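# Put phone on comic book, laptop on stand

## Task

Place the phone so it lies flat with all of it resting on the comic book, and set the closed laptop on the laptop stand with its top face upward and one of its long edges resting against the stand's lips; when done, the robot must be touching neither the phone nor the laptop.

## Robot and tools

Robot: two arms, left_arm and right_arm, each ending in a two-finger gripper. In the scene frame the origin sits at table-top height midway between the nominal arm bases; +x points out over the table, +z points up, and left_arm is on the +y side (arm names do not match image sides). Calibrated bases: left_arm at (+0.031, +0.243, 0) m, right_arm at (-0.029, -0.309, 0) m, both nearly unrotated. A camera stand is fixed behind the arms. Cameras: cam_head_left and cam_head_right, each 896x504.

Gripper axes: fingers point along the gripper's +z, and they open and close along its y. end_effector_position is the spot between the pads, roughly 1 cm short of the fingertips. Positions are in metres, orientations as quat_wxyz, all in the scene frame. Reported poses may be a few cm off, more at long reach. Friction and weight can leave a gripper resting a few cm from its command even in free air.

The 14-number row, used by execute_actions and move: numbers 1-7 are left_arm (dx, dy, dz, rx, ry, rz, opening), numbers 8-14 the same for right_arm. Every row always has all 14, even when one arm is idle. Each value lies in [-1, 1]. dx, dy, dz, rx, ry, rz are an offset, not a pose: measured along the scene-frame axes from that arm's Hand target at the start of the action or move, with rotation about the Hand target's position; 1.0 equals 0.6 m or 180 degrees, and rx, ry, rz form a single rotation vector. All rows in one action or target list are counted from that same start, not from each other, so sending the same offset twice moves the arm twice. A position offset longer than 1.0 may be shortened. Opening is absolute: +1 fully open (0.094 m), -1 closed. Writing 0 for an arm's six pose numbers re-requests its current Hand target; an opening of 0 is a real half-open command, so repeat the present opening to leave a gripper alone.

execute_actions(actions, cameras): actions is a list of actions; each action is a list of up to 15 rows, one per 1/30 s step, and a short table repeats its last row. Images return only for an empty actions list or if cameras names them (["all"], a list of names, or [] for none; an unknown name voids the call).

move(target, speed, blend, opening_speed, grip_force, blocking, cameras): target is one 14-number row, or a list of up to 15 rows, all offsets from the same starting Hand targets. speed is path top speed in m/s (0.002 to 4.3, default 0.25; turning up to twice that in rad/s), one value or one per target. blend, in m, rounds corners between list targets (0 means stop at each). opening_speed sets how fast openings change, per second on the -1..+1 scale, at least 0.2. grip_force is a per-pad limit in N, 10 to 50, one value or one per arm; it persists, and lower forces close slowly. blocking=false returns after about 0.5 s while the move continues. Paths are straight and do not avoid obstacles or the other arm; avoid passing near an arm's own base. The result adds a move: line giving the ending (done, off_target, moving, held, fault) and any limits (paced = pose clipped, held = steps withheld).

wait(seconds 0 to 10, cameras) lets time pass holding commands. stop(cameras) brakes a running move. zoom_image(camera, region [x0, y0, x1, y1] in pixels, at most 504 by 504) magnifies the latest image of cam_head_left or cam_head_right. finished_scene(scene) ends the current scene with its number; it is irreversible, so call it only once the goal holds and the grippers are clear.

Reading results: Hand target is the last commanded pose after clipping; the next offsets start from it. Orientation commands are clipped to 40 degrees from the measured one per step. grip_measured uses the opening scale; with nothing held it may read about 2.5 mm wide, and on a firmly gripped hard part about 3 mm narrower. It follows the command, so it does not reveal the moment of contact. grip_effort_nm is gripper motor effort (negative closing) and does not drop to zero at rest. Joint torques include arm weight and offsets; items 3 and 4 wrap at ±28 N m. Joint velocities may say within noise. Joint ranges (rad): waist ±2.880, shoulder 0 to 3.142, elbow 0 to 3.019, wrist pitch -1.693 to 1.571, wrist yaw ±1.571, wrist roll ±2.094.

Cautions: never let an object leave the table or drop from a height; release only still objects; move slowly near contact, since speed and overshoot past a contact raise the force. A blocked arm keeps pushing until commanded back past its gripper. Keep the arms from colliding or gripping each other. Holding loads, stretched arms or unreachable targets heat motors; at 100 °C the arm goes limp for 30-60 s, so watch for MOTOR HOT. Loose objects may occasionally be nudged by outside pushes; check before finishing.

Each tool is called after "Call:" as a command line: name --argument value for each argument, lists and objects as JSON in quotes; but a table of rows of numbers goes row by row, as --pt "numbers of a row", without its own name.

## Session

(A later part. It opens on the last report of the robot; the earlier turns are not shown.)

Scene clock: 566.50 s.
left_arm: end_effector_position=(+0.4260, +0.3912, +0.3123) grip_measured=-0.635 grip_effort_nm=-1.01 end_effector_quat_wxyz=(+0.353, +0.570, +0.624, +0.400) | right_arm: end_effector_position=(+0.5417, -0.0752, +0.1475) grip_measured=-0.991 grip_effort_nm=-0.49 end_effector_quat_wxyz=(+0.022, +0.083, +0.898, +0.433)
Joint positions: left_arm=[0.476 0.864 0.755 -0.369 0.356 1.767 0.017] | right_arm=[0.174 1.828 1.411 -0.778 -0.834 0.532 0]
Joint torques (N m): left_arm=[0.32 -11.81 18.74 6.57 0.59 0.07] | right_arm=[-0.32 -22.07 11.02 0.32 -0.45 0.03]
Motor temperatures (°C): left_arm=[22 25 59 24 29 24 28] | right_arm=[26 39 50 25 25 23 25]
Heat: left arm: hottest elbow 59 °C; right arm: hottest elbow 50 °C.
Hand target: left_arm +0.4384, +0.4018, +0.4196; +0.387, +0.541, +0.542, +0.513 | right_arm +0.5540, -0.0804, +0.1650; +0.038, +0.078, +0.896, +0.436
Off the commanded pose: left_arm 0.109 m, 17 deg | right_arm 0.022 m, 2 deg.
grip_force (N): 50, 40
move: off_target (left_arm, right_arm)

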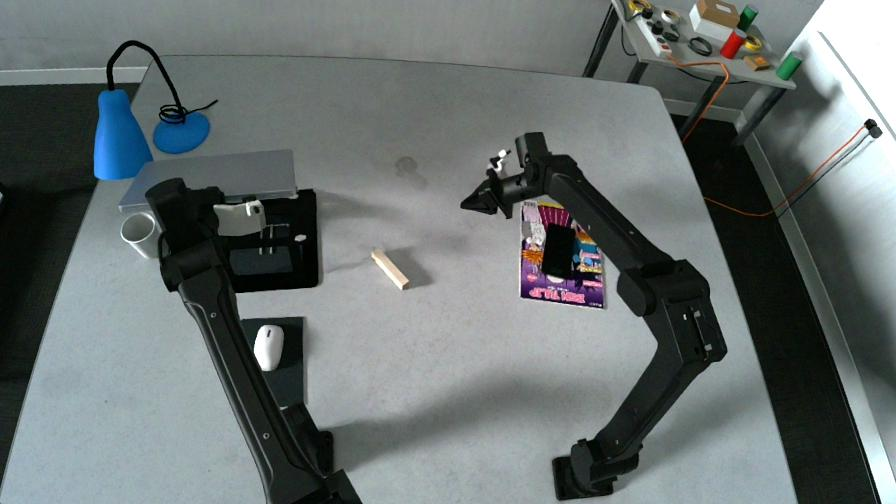

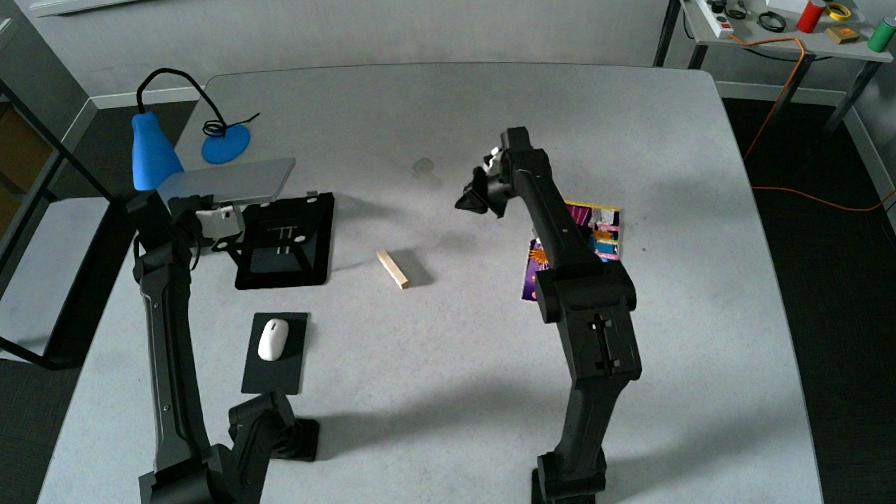

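Call:
move --target '[0.03,0.0,-0.18,-0.002,0.02,-0.008,-0.75,0,0,0,0,0,0,-1]' --speed 0.08 --cameras '["all"]'

Call:
zoom_image --camera "cam_head_left" --region '[120, 130, 420, 360]'

Call:
zoom_image --camera "cam_head_right" --region '[120, 130, 420, 360]'

Scene clock: 577.93 s.
left_arm: end_effector_position=(+0.4271, +0.3924, +0.2117) grip_measured=-0.635 grip_effort_nm=-1.01 end_effector_quat_wxyz=(+0.339, +0.583, +0.632, +0.382) | right_arm: end_effector_position=(+0.5417, -0.0752, +0.1475) grip_measured=-0.991 grip_effort_nm=-0.49 end_effector_quat_wxyz=(+0.022, +0.083, +0.898, +0.433)
Joint positions: left_arm=[0.476 0.968 0.569 -0.135 0.353 1.791 0.017] | right_arm=[0.174 1.828 1.411 -0.778 -0.834 0.532 0]
Joint torques (N m): left_arm=[-1.49 -11.99 17.62 6.48 0.8 0.13] | right_arm=[-0.32 -22.07 11.04 0.32 -0.47 0.03]
Motor temperatures (°C): left_arm=[22 26 55 25 28 24 29] | right_arm=[26 39 51 25 25 23 25]
Heat: left arm: hottest elbow 55 °C; right arm: hottest elbow 51 °C.
Hand target: left_arm +0.4564, +0.4018, +0.3118; +0.378, +0.563, +0.548, +0.489 | right_arm +0.5540, -0.0804, +0.1650; +0.038, +0.078, +0.896, +0.436
Off the commanded pose: left_arm 0.105 m, 16 deg | right_arm 0.022 m, 2 deg.
grip_force (N): 50, 40
move: off_target (left_arm, right_arm)

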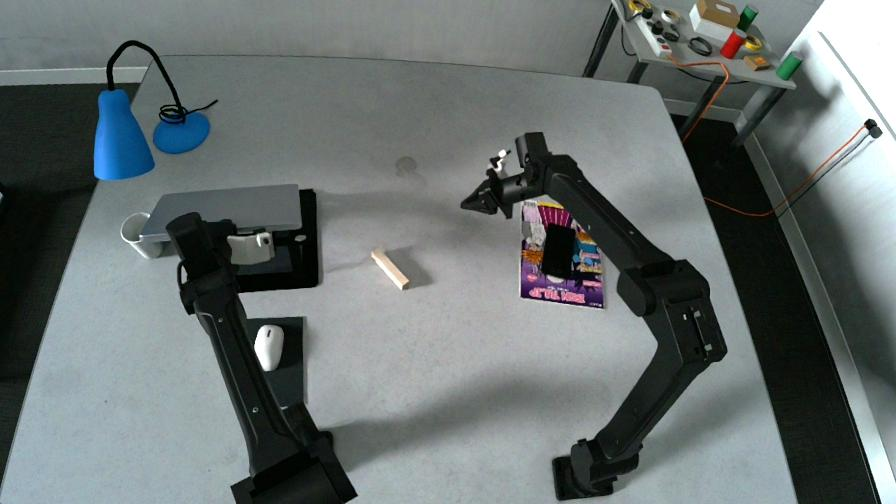

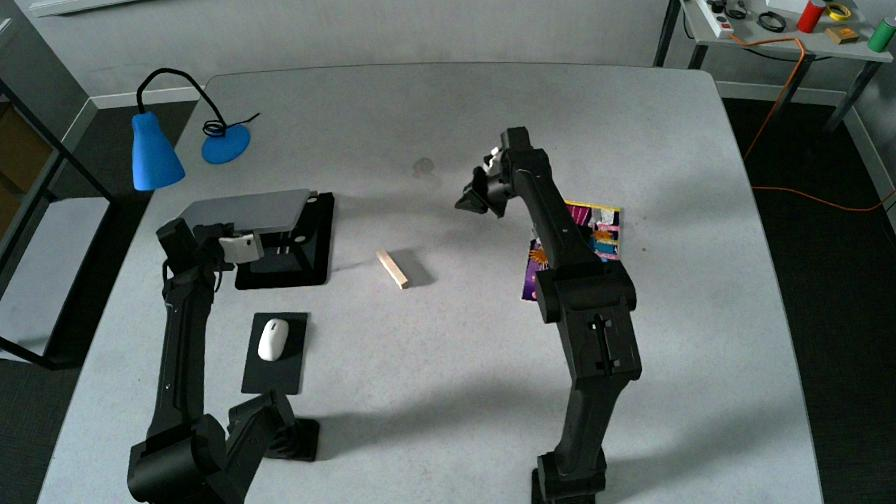

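Scaled by 1.680.

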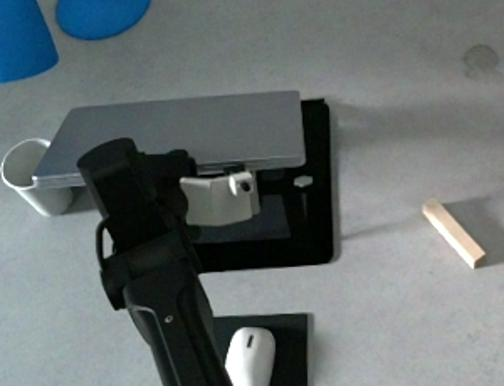

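Scaled by 1.680.

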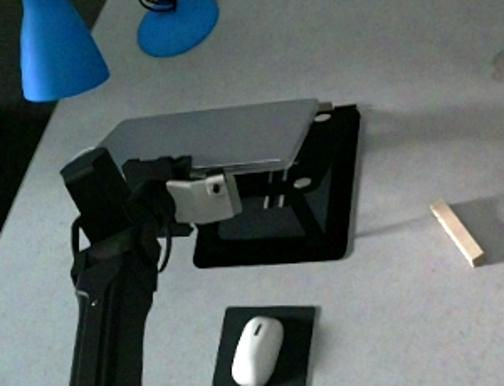

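Call:
move --target '[0.05,-0.008,-0.075,-0.002,0.02,-0.005,-0.75,0,0,0,0,0,0,-1]' --speed 0.06 --cameras '["all"]'

Call:
zoom_image --camera "cam_head_left" --region '[120, 130, 420, 360]'

Call:
zoom_image --camera "cam_head_right" --region '[120, 130, 420, 360]'

Scene clock: 586.17 s.
left_arm: end_effector_position=(+0.4448, +0.3864, +0.1684) grip_measured=-0.635 grip_effort_nm=-1.01 end_effector_quat_wxyz=(+0.326, +0.599, +0.636, +0.361) | right_arm: end_effector_position=(+0.5417, -0.0752, +0.1475) grip_measured=-0.991 grip_effort_nm=-0.49 end_effector_quat_wxyz=(+0.022, +0.083, +0.898, +0.433)
Joint positions: left_arm=[0.431 1.094 0.553 -0.047 0.32 1.798 0.017] | right_arm=[0.174 1.828 1.411 -0.778 -0.834 0.532 0]
Joint torques (N m): left_arm=[-3.78 -12.69 17.83 5.81 0.53 0.18] | right_arm=[-0.44 -22.07 11.03 0.32 -0.46 0.02]
Heat: left arm: hottest elbow 53 °C; right arm: hottest elbow 51 °C.
Hand target: left_arm +0.4864, +0.3968, +0.2667; +0.366, +0.581, +0.557, +0.467 | right_arm +0.5540, -0.0804, +0.1650; +0.038, +0.078, +0.896, +0.436
Off the commanded pose: left_arm 0.107 m, 16 deg | right_arm 0.022 m, 2 deg.
grip_force (N): 50, 40
move: off_target (left_arm, right_arm)

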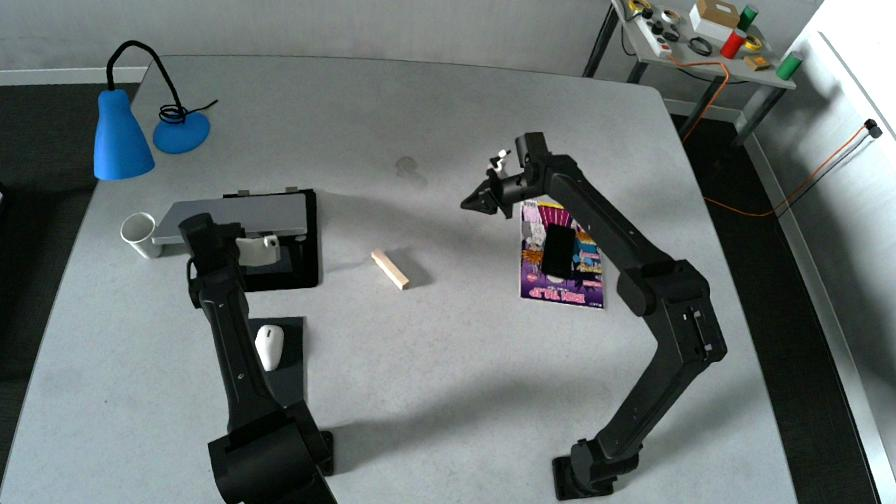

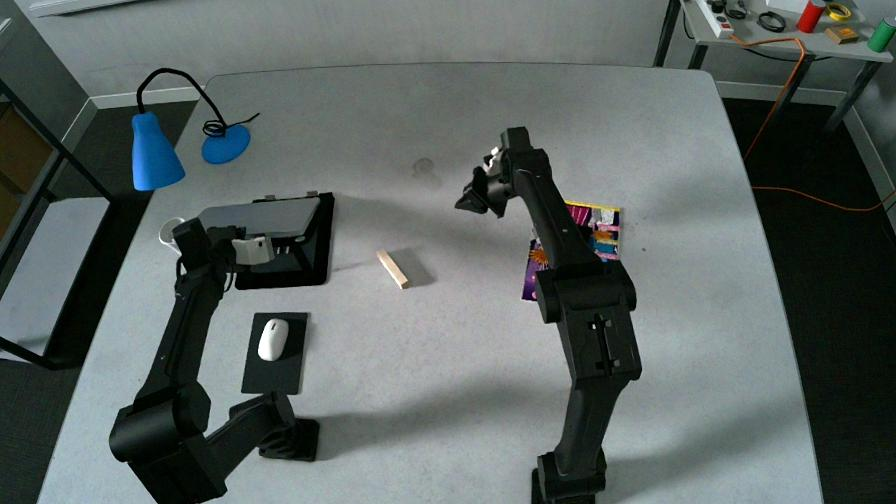

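Scaled by 1.680.

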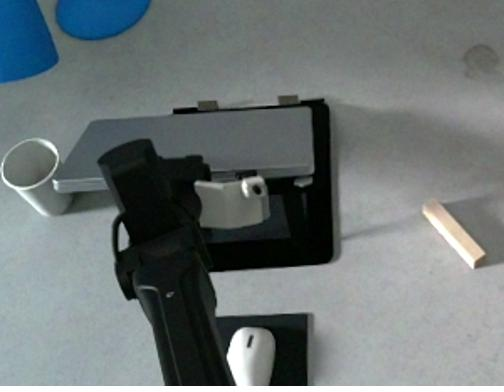

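Scaled by 1.680.

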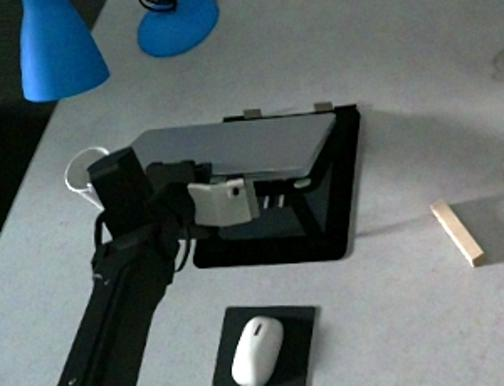

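Call:
move --target '[0.0,-0.067,0.01,0,0,0.0,-0.75,0,0,0,0,0,0,-1]' --speed 0.06 --cameras '["all"]'

Call:
zoom_image --camera "cam_head_left" --region '[120, 130, 420, 360]'

Call:
zoom_image --camera "cam_head_right" --region '[120, 130, 420, 360]'

Scene clock: 599.93 s.
left_arm: end_effector_position=(+0.4565, +0.3544, +0.1689) grip_measured=-0.635 grip_effort_nm=-1.01 end_effector_quat_wxyz=(+0.315, +0.609, +0.631, +0.364) | right_arm: end_effector_position=(+0.5417, -0.0752, +0.1475) grip_measured=-0.991 grip_effort_nm=-0.49 end_effector_quat_wxyz=(+0.022, +0.083, +0.898, +0.433)
Joint positions: left_arm=[0.312 1.087 0.553 -0.046 0.212 1.761 0.017] | right_arm=[0.174 1.828 1.411 -0.778 -0.834 0.532 0]
Joint torques (N m): left_arm=[-3.02 -15.74 16.39 5.56 0.2 0.1] | right_arm=[-0.26 -22.07 11.04 0.32 -0.46 0.03]
Heat: left arm: hottest elbow 51 °C; right arm: hottest elbow 51 °C.
Hand target: left_arm +0.4864, +0.3567, +0.2727; +0.366, +0.581, +0.557, +0.467 | right_arm +0.5540, -0.0804, +0.1650; +0.038, +0.078, +0.896, +0.436
Off the commanded pose: left_arm 0.108 m, 16 deg | right_arm 0.022 m, 2 deg.
grip_force (N): 50, 40
move: off_target (left_arm, right_arm)

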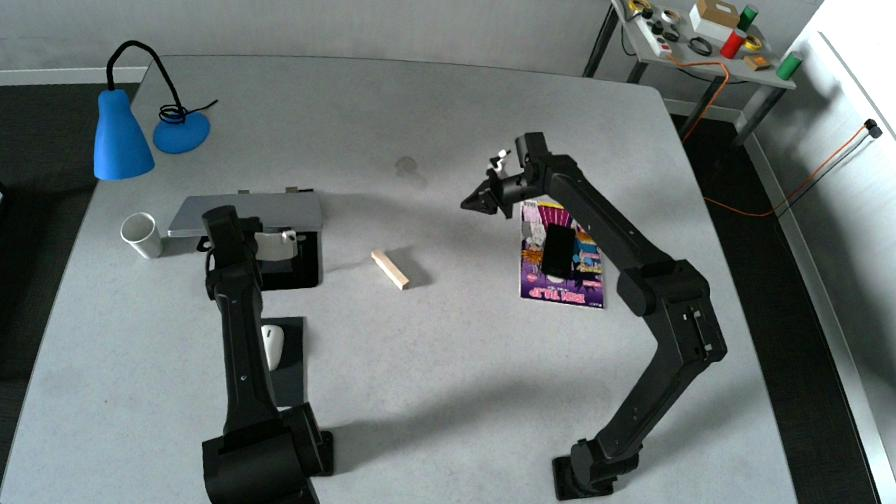

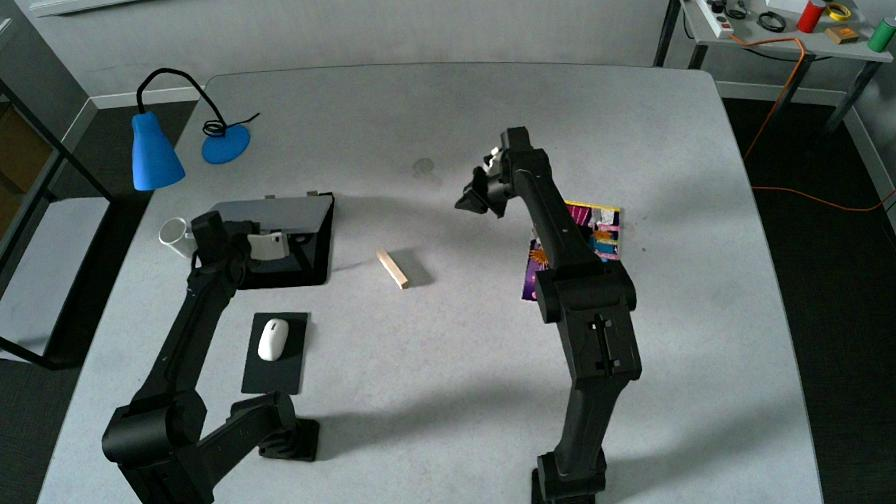

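Scaled by 1.680.

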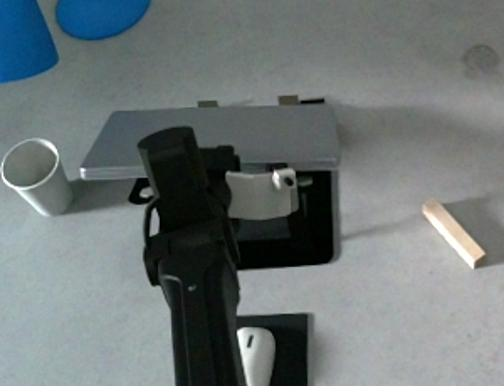

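Scaled by 1.680.

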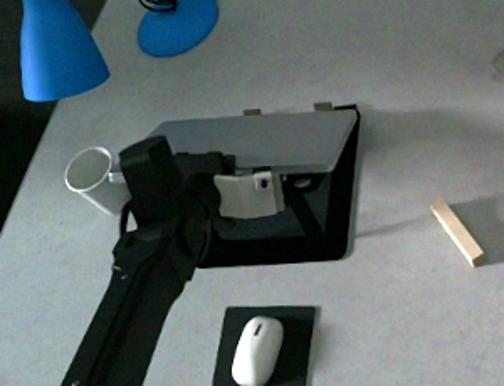

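Call:
move --pt "0.0 -0.025 0 -0.012 -0.001 0.008 -0.75 0 0 0 0 0 0 -1" --pt "0.0 -0.025 -0.03 -0.012 -0.001 0.008 -0.75 0 0 0 0 0 0 -1" --speed 0.05 --cameras '["all"]'

Call:
zoom_image --camera "cam_head_left" --region '[120, 130, 420, 360]'

Call:
zoom_image --camera "cam_head_right" --region '[120, 130, 420, 360]'

Scene clock: 607.73 s.
left_arm: end_effector_position=(+0.4539, +0.3394, +0.1654) grip_measured=-0.635 grip_effort_nm=-1.00 end_effector_quat_wxyz=(+0.319, +0.595, +0.638, +0.370) | right_arm: end_effector_position=(+0.5417, -0.0752, +0.1475) grip_measured=-0.991 grip_effort_nm=-0.49 end_effector_quat_wxyz=(+0.022, +0.083, +0.898, +0.433)
Joint positions: left_arm=[0.257 1.067 0.518 -0.008 0.15 1.703 0.017] | right_arm=[0.174 1.828 1.411 -0.778 -0.834 0.532 0]
Joint torques (N m): left_arm=[-2.37 -13.1 15.64 6.02 0.08 0.08] | right_arm=[-0.38 -22.07 11.02 0.31 -0.47 0.03]
Motor temperatures (°C): left_arm=[22 26 50 25 28 24 29] | right_arm=[26 39 51 25 25 23 26]
Heat: left arm: hottest elbow 50 °C; right arm: hottest elbow 51 °C.
Hand target: left_arm +0.4864, +0.3417, +0.2548; +0.372, +0.566, +0.573, +0.462 | right_arm +0.5540, -0.0804, +0.1650; +0.038, +0.078, +0.896, +0.436
Off the commanded pose: left_arm 0.095 m, 15 deg | right_arm 0.022 m, 2 deg.
grip_force (N): 50, 40
move: off_target (left_arm, right_arm)

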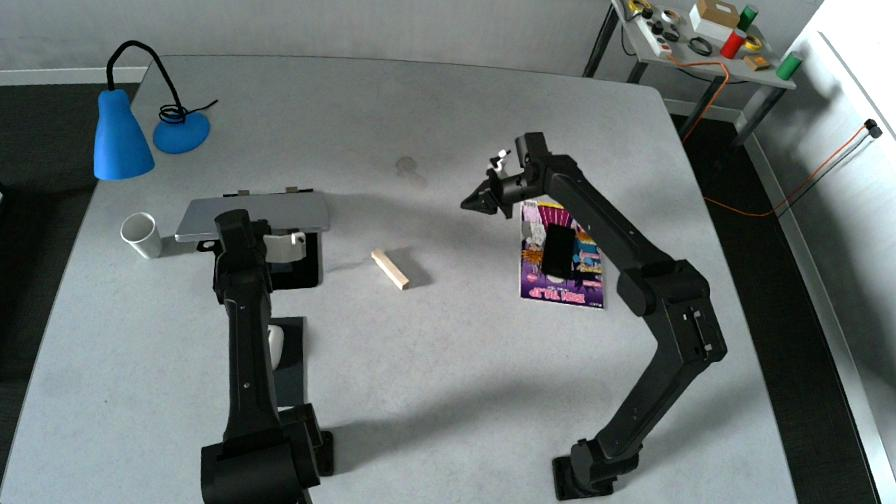

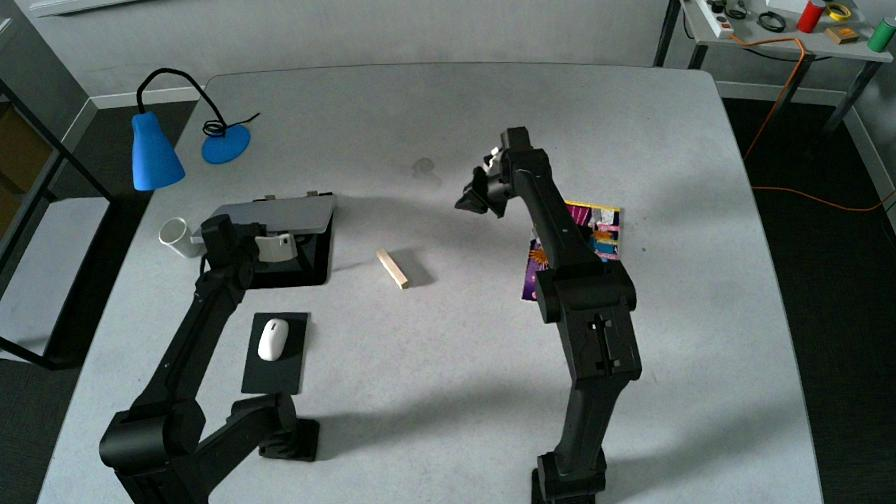

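Scaled by 1.680.

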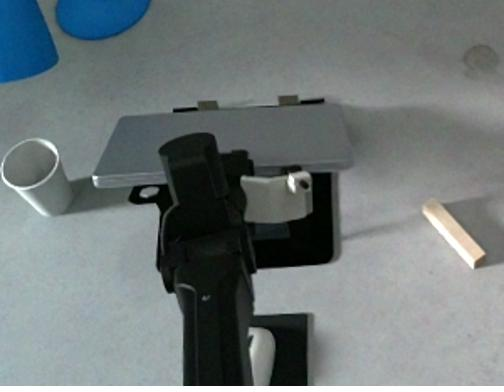

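Scaled by 1.680.

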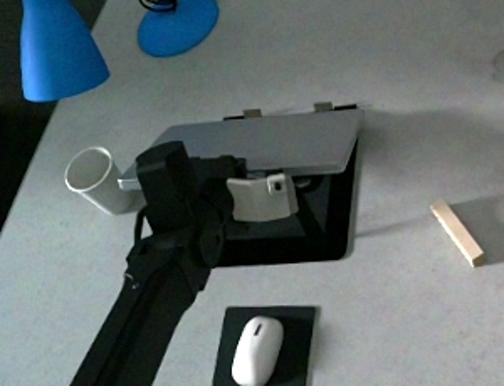

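Call:
move --target '[0.0,0,-0.05,0,0,0,-0.75,0,0,0,0,0,0,-1]' --speed 0.05 --cameras '["all"]'

Call:
zoom_image --camera "cam_head_left" --region '[120, 130, 420, 360]'

Call:
zoom_image --camera "cam_head_right" --region '[120, 130, 420, 360]'

Scene clock: 612.47 s.
left_arm: end_effector_position=(+0.4572, +0.3400, +0.1560) grip_measured=-0.635 grip_effort_nm=-1.00 end_effector_quat_wxyz=(+0.330, +0.587, +0.630, +0.386) | right_arm: end_effector_position=(+0.5417, -0.0752, +0.1475) grip_measured=-0.991 grip_effort_nm=-0.49 end_effector_quat_wxyz=(+0.022, +0.083, +0.898, +0.433)
Joint positions: left_arm=[0.256 1.103 0.48 0.113 0.149 1.696 0.017] | right_arm=[0.174 1.828 1.411 -0.778 -0.834 0.532 0]
Joint torques (N m): left_arm=[-2.67 -10.58 14.01 5.83 0.03 0.17] | right_arm=[-0.32 -22.07 11.04 0.32 -0.46 0.03]
Heat: left arm: hottest elbow 50 °C; right arm: hottest elbow 51 °C.
Hand target: left_arm +0.4864, +0.3417, +0.2247; +0.372, +0.566, +0.573, +0.461 | right_arm +0.5540, -0.0804, +0.1650; +0.038, +0.078, +0.896, +0.436
Off the commanded pose: left_arm 0.075 m, 12 deg | right_arm 0.022 m, 2 deg.
grip_force (N): 50, 40
move: off_target (left_arm, right_arm)

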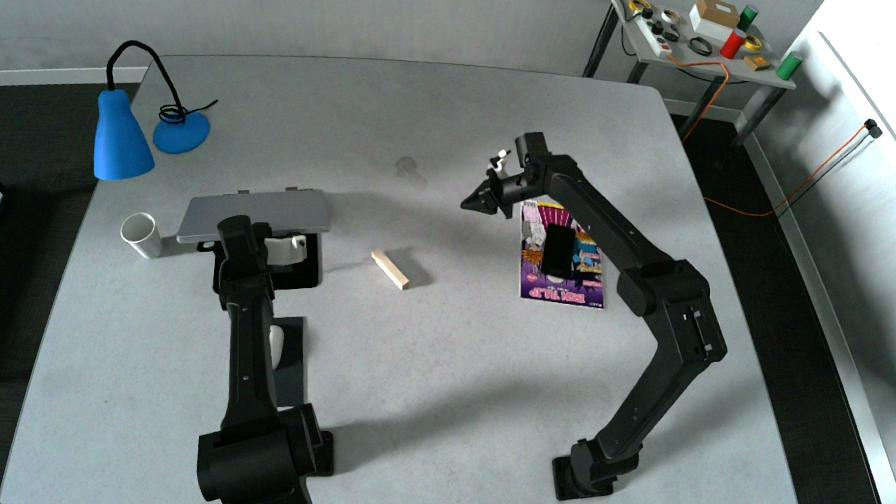

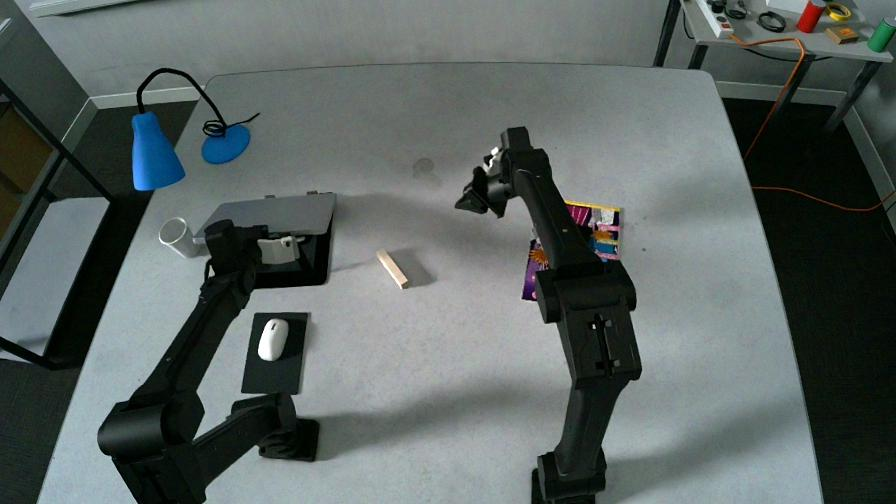

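Scaled by 1.680.

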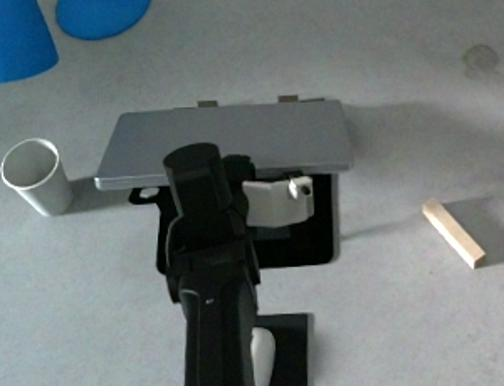

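Scaled by 1.680.

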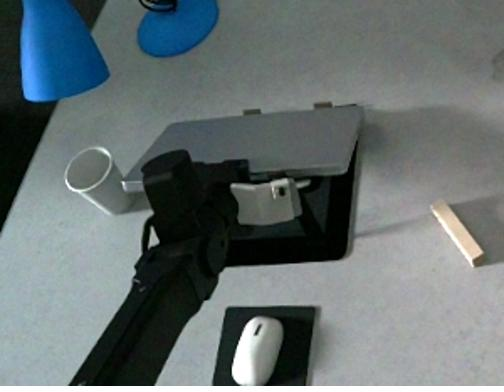

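Call:
zoom_image --camera "cam_head_left" --region '[170, 170, 340, 265]'

Call:
zoom_image --camera "cam_head_right" --region '[190, 170, 360, 265]'

Scaled by 2.965.

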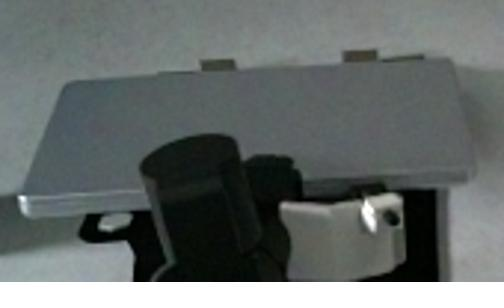

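Scaled by 2.965.

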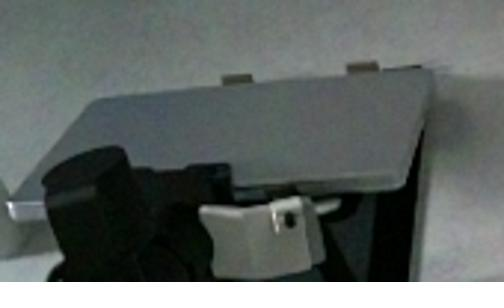

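Call:
move --target '[-0.01,0,-0.04,0,0.015,0,-0.75,0,0,0,0,0,0,-1]' --speed 0.05 --cameras '["all"]'

Call:
zoom_image --camera "cam_head_left" --region '[170, 170, 340, 265]'

Call:
zoom_image --camera "cam_head_right" --region '[190, 170, 360, 265]'

Scene clock: 622.80 s.
left_arm: end_effector_position=(+0.4590, +0.3405, +0.1545) grip_measured=-0.635 grip_effort_nm=-1.01 end_effector_quat_wxyz=(+0.332, +0.585, +0.629, +0.390) | right_arm: end_effector_position=(+0.5417, -0.0752, +0.1475) grip_measured=-0.991 grip_effort_nm=-0.49 end_effector_quat_wxyz=(+0.022, +0.083, +0.898, +0.433)
Joint positions: left_arm=[0.256 1.114 0.476 0.137 0.149 1.696 0.017] | right_arm=[0.174 1.828 1.411 -0.778 -0.834 0.532 0]
Joint torques (N m): left_arm=[-1.85 -9.52 12.36 4.94 0 0.33] | right_arm=[-0.26 -22.01 11.06 0.36 -0.46 0.02]
Heat: left arm: hottest elbow 48 °C; right arm: hottest elbow 51 °C.
Hand target: left_arm +0.4803, +0.3417, +0.2007; +0.358, +0.577, +0.581, +0.448 | right_arm +0.5540, -0.0804, +0.1650; +0.038, +0.078, +0.896, +0.436
Off the commanded pose: left_arm 0.051 m, 9 deg | right_arm 0.022 m, 2 deg.
grip_force (N): 50, 40
move: off_target (left_arm, right_arm)

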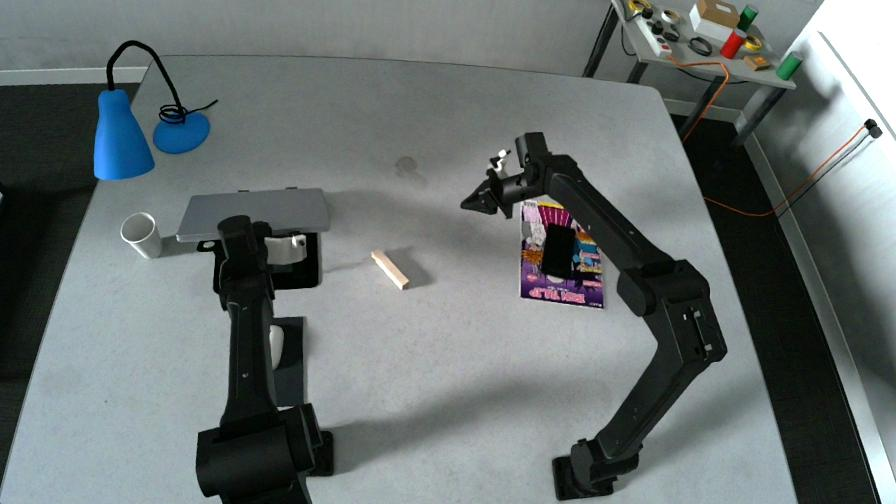

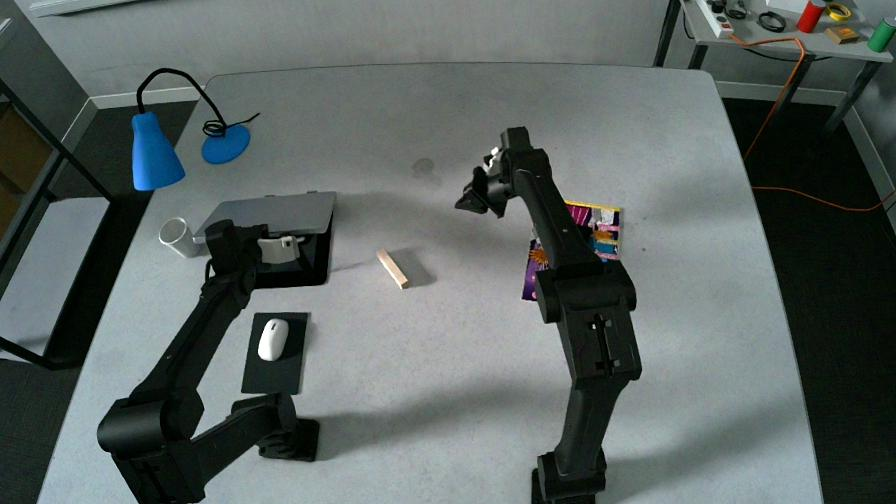

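Scaled by 2.965.

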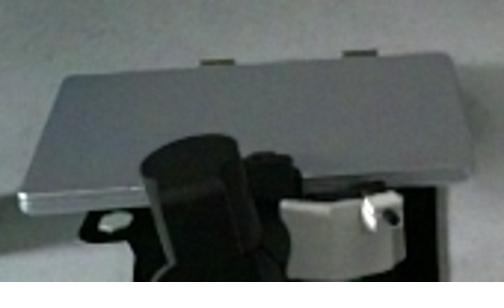

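Scaled by 2.965.

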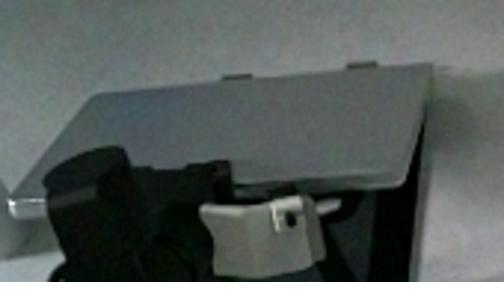

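Call:
move --target '[0,0,0.035,-0.003,0.05,0,-0.75,0,0,0,0,0,0,-1]' --speed 0.05 --cameras '["all"]'

Call:
zoom_image --camera "cam_head_left" --region '[170, 170, 340, 265]'

Call:
zoom_image --camera "cam_head_right" --region '[190, 170, 360, 265]'

Scene clock: 630.87 s.
left_arm: end_effector_position=(+0.4524, +0.3401, +0.1561) grip_measured=-0.636 grip_effort_nm=-1.01 end_effector_quat_wxyz=(+0.299, +0.596, +0.661, +0.343) | right_arm: end_effector_position=(+0.5417, -0.0752, +0.1475) grip_measured=-0.991 grip_effort_nm=-0.49 end_effector_quat_wxyz=(+0.022, +0.083, +0.898, +0.433)
Joint positions: left_arm=[0.251 1.084 0.547 -0.094 0.13 1.682 0.017] | right_arm=[0.174 1.828 1.411 -0.778 -0.834 0.532 0]
Joint torques (N m): left_arm=[-2.84 -11.99 18.14 1.22 -0.21 0.67] | right_arm=[-0.32 -22.07 11.02 0.31 -0.46 0.03]
Heat: left arm: hottest elbow 48 °C; right arm: hottest elbow 51 °C.
Hand target: left_arm +0.4804, +0.3417, +0.2218; +0.315, +0.609, +0.610, +0.399 | right_arm +0.5540, -0.0804, +0.1650; +0.038, +0.078, +0.896, +0.436
Off the commanded pose: left_arm 0.071 m, 9 deg | right_arm 0.022 m, 2 deg.
grip_force (N): 50, 40
move: off_target (left_arm, right_arm)

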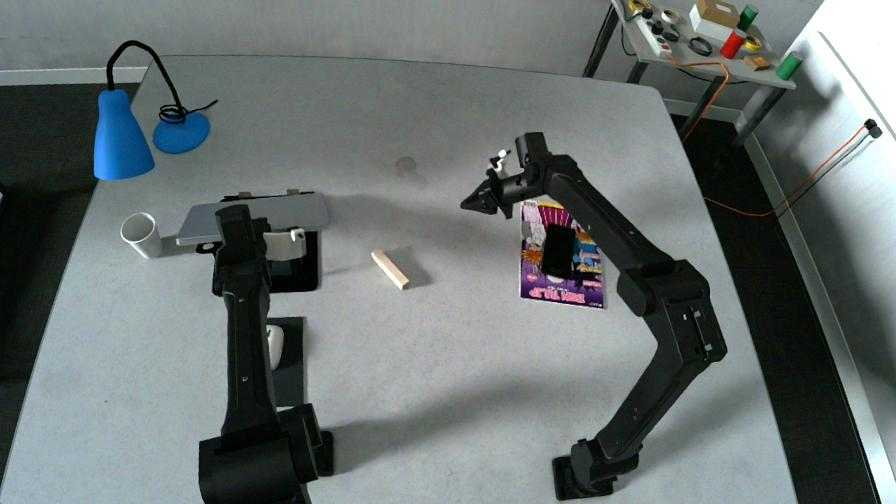

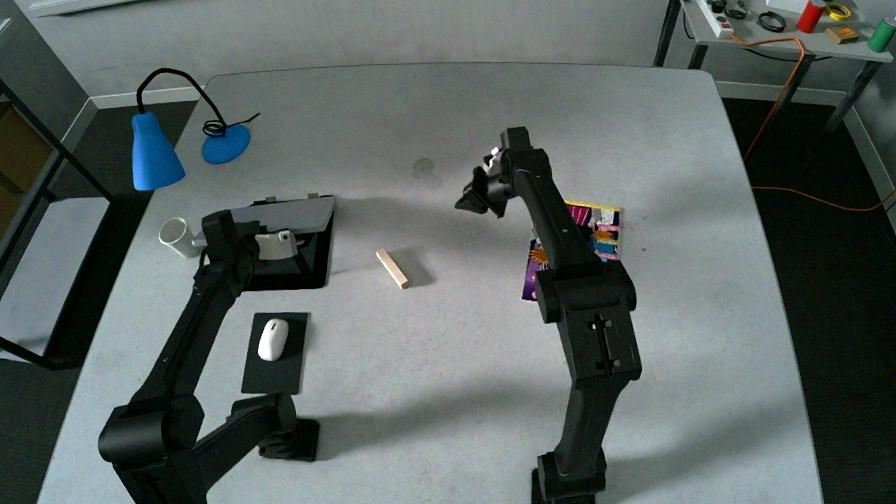

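Scaled by 2.965.

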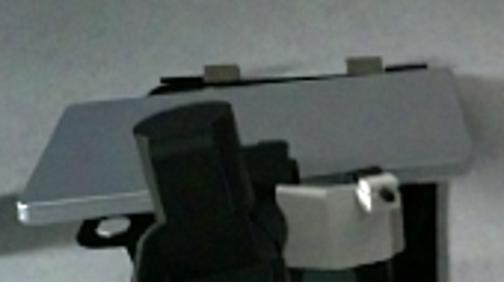

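Scaled by 2.965.

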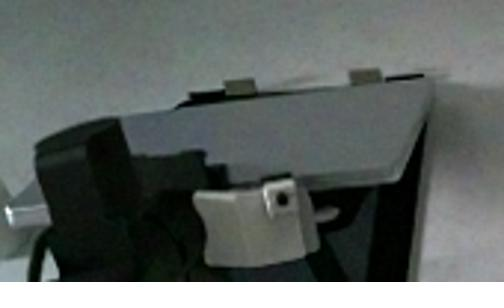

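Call:
move --target '[0,0,-0.01,0.0,-0.01,-0.014,-0.75,0,0,0,0,0,0,-1]' --speed 0.04 --cameras '["all"]'

Call:
zoom_image --camera "cam_head_left" --region '[170, 170, 340, 265]'

Call:
zoom_image --camera "cam_head_right" --region '[190, 170, 360, 265]'

Scene clock: 636.87 s.
left_arm: end_effector_position=(+0.4533, +0.3379, +0.1583) grip_measured=-0.636 grip_effort_nm=-1.00 end_effector_quat_wxyz=(+0.309, +0.603, +0.651, +0.341) | right_arm: end_effector_position=(+0.5417, -0.0752, +0.1475) grip_measured=-0.991 grip_effort_nm=-0.49 end_effector_quat_wxyz=(+0.022, +0.083, +0.898, +0.433)
Joint positions: left_arm=[0.259 1.083 0.547 -0.089 0.162 1.698 0.017] | right_arm=[0.174 1.828 1.411 -0.778 -0.834 0.532 0]
Joint torques (N m): left_arm=[-0.91 -10.34 15.82 3.29 0.86 0.74] | right_arm=[-0.32 -22.07 11.02 0.32 -0.45 0.03]
Heat: left arm: hottest elbow 48 °C; right arm: hottest elbow 52 °C.
Hand target: left_arm +0.4804, +0.3417, +0.2157; +0.333, +0.616, +0.591, +0.401 | right_arm +0.5540, -0.0804, +0.1650; +0.038, +0.078, +0.896, +0.436
Off the commanded pose: left_arm 0.064 m, 10 deg | right_arm 0.022 m, 2 deg.
grip_force (N): 50, 40
move: off_target (left_arm, right_arm)

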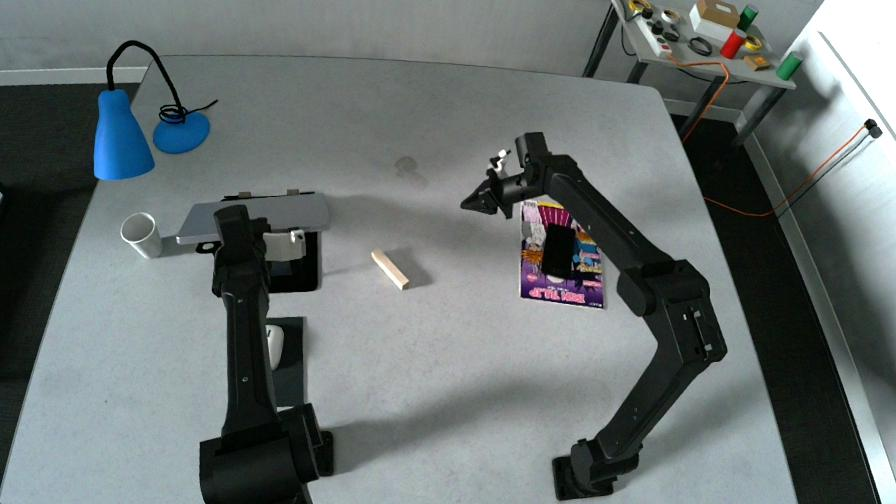

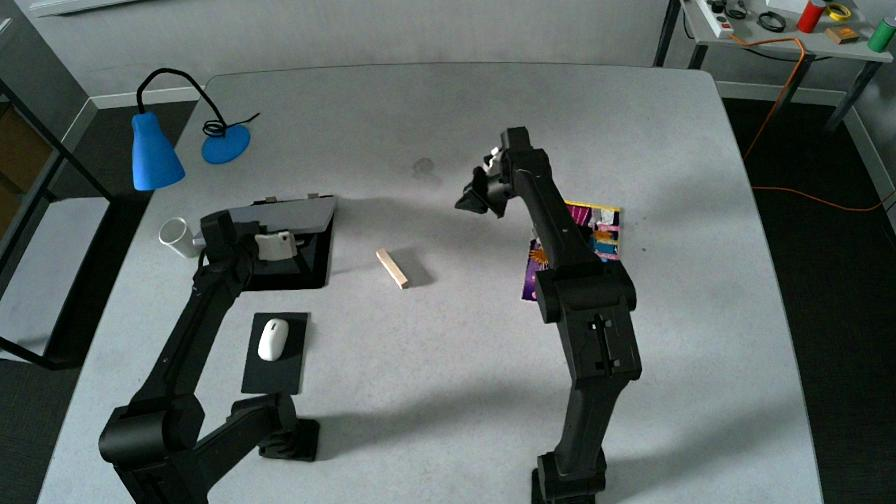

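Scaled by 2.965.

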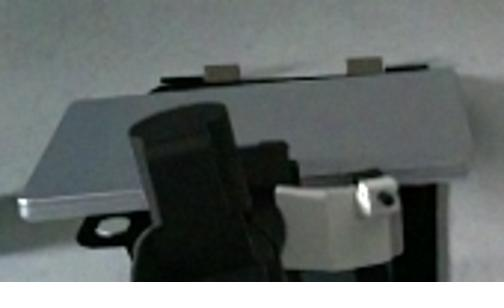

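Scaled by 2.965.

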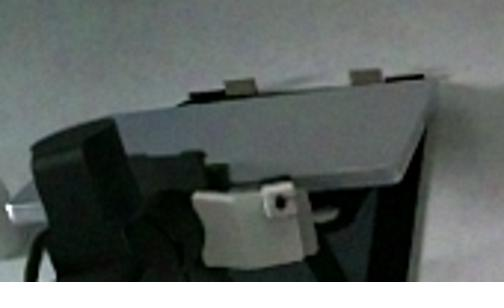

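Call:
move --target '[0,0,-0.01,0.0,-0.01,0,-0.5,0,0,0,0,0,0,-1]' --speed 0.03 --opening_speed 0.2 --cameras '["all"]'

Call:
zoom_image --camera "cam_head_left" --region '[170, 170, 340, 265]'

Call:
zoom_image --camera "cam_head_right" --region '[190, 170, 360, 265]'

Scene clock: 643.10 s.
left_arm: end_effector_position=(+0.4668, +0.3358, +0.1813) grip_measured=-0.502 grip_effort_nm=0.13 end_effector_quat_wxyz=(+0.331, +0.617, +0.602, +0.384) | right_arm: end_effector_position=(+0.5417, -0.0752, +0.1475) grip_measured=-0.991 grip_effort_nm=-0.49 end_effector_quat_wxyz=(+0.022, +0.083, +0.898, +0.433)
Joint positions: left_arm=[0.259 1.079 0.547 0.012 0.196 1.768 0.023] | right_arm=[0.174 1.828 1.411 -0.778 -0.834 0.532 0]
Joint torques (N m): left_arm=[-1.55 -8.06 13.74 2.71 0.18 0.02] | right_arm=[-0.32 -22.07 11.03 0.32 -0.46 0.02]
Heat: left arm: hottest elbow 47 °C; right arm: hottest elbow 52 °C.
Hand target: left_arm +0.4804, +0.3416, +0.2097; +0.342, +0.609, +0.586, +0.411 | right_arm +0.5540, -0.0804, +0.1650; +0.038, +0.078, +0.896, +0.436
Off the commanded pose: left_arm 0.032 m, 4 deg | right_arm 0.022 m, 2 deg.
grip_force (N): 50, 40
move: off_target (left_arm, right_arm)

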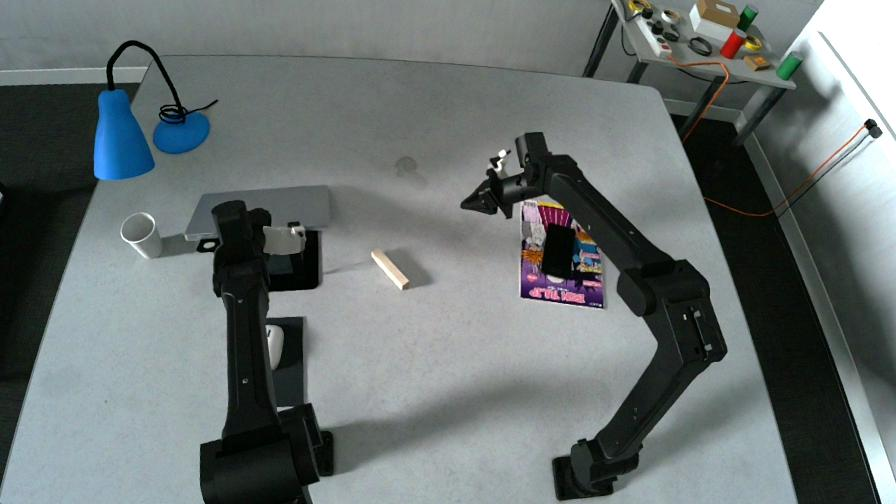

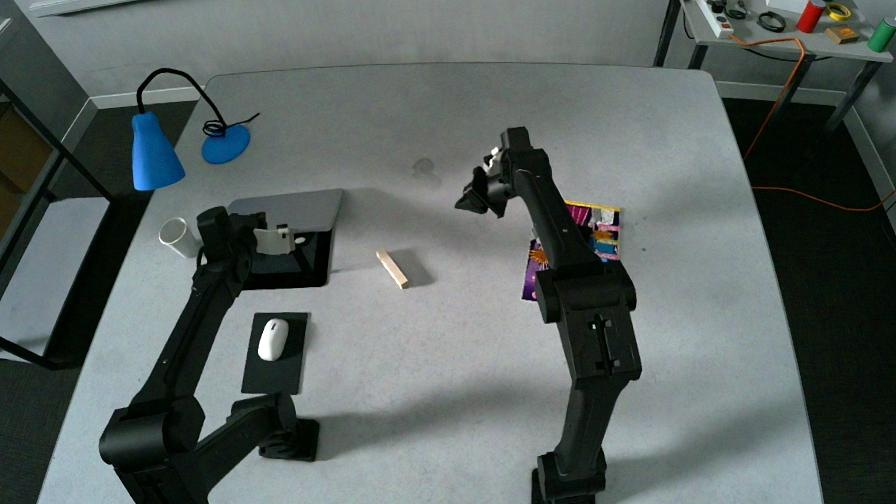

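Scaled by 2.965.

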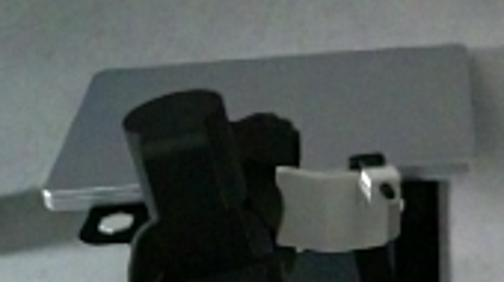

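Scaled by 2.965.

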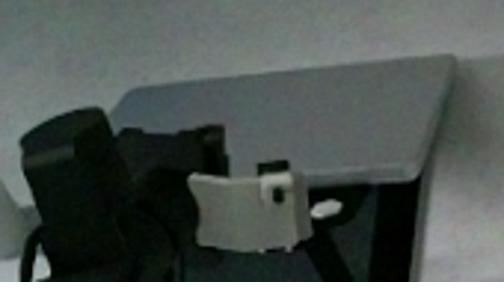

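Call:
move --target '[-0.02,0,-0.055,0.0,0.01,0,-0.5,0,0,0,0,0,0,-1]' --speed 0.04 --cameras '["all"]'

Call:
zoom_image --camera "cam_head_left" --region '[170, 170, 340, 265]'

Call:
zoom_image --camera "cam_head_right" --region '[190, 170, 360, 265]'

Scene clock: 647.60 s.
left_arm: end_effector_position=(+0.4690, +0.3367, +0.1801) grip_measured=-0.502 grip_effort_nm=0.13 end_effector_quat_wxyz=(+0.335, +0.617, +0.592, +0.396) | right_arm: end_effector_position=(+0.5417, -0.0752, +0.1475) grip_measured=-0.991 grip_effort_nm=-0.49 end_effector_quat_wxyz=(+0.022, +0.083, +0.898, +0.433)
Joint positions: left_arm=[0.261 1.091 0.532 0.068 0.2 1.781 0.023] | right_arm=[0.174 1.828 1.411 -0.778 -0.834 0.532 0]
Joint torques (N m): left_arm=[-1.2 -7.47 9.47 2.44 0.19 0.03] | right_arm=[-0.32 -22.07 11.02 0.31 -0.46 0.02]
Heat: left arm: hottest elbow 47 °C; right arm: hottest elbow 52 °C.
Hand target: left_arm +0.4684, +0.3417, +0.1768; +0.333, +0.616, +0.591, +0.401 | right_arm +0.5540, -0.0804, +0.1650; +0.038, +0.078, +0.896, +0.436
Off the commanded pose: left_arm 0.006 m, 1 deg | right_arm 0.022 m, 2 deg.
grip_force (N): 50, 40
move: off_target (right_arm)

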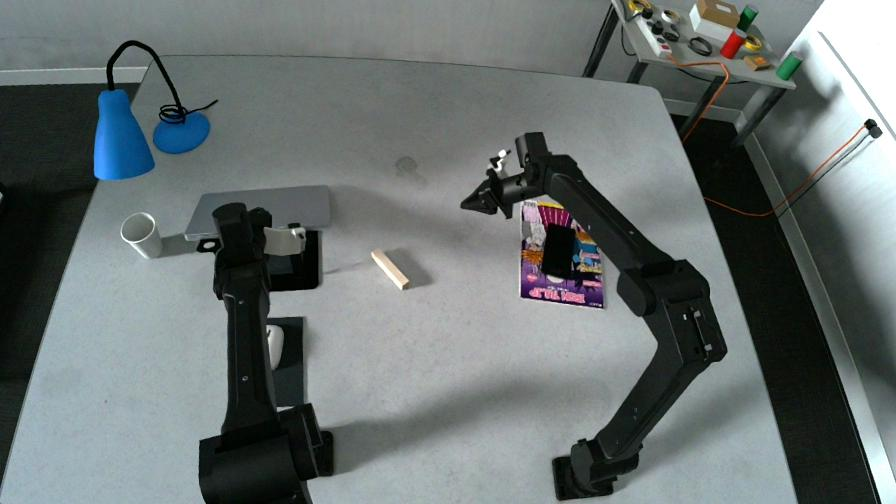

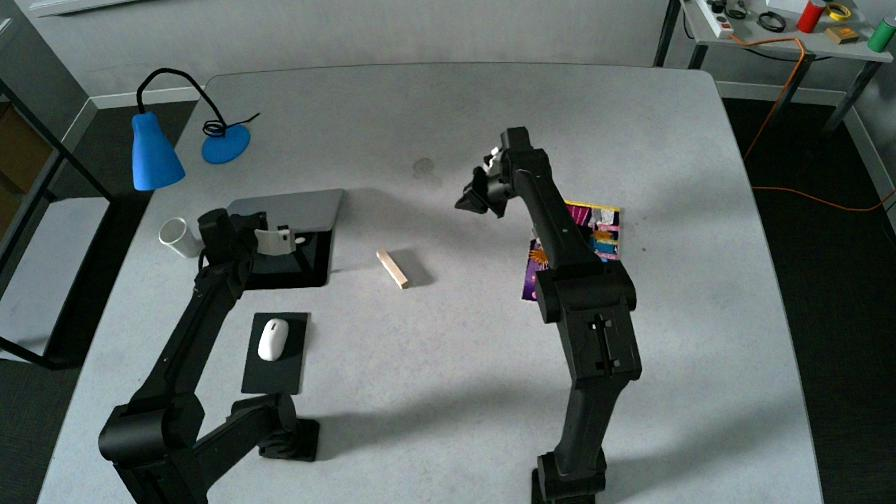

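Scaled by 2.965.

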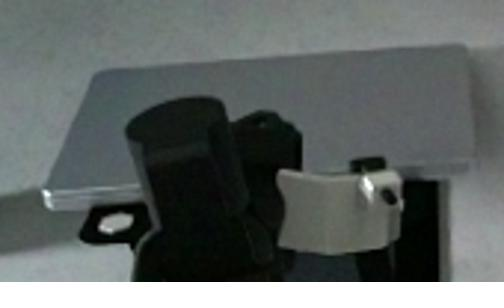

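Scaled by 2.965.

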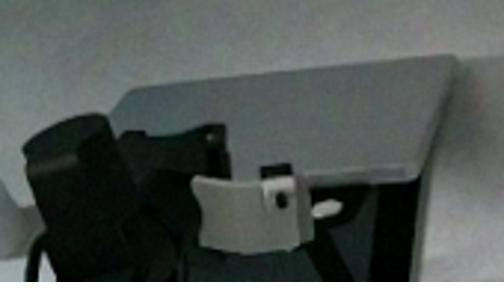

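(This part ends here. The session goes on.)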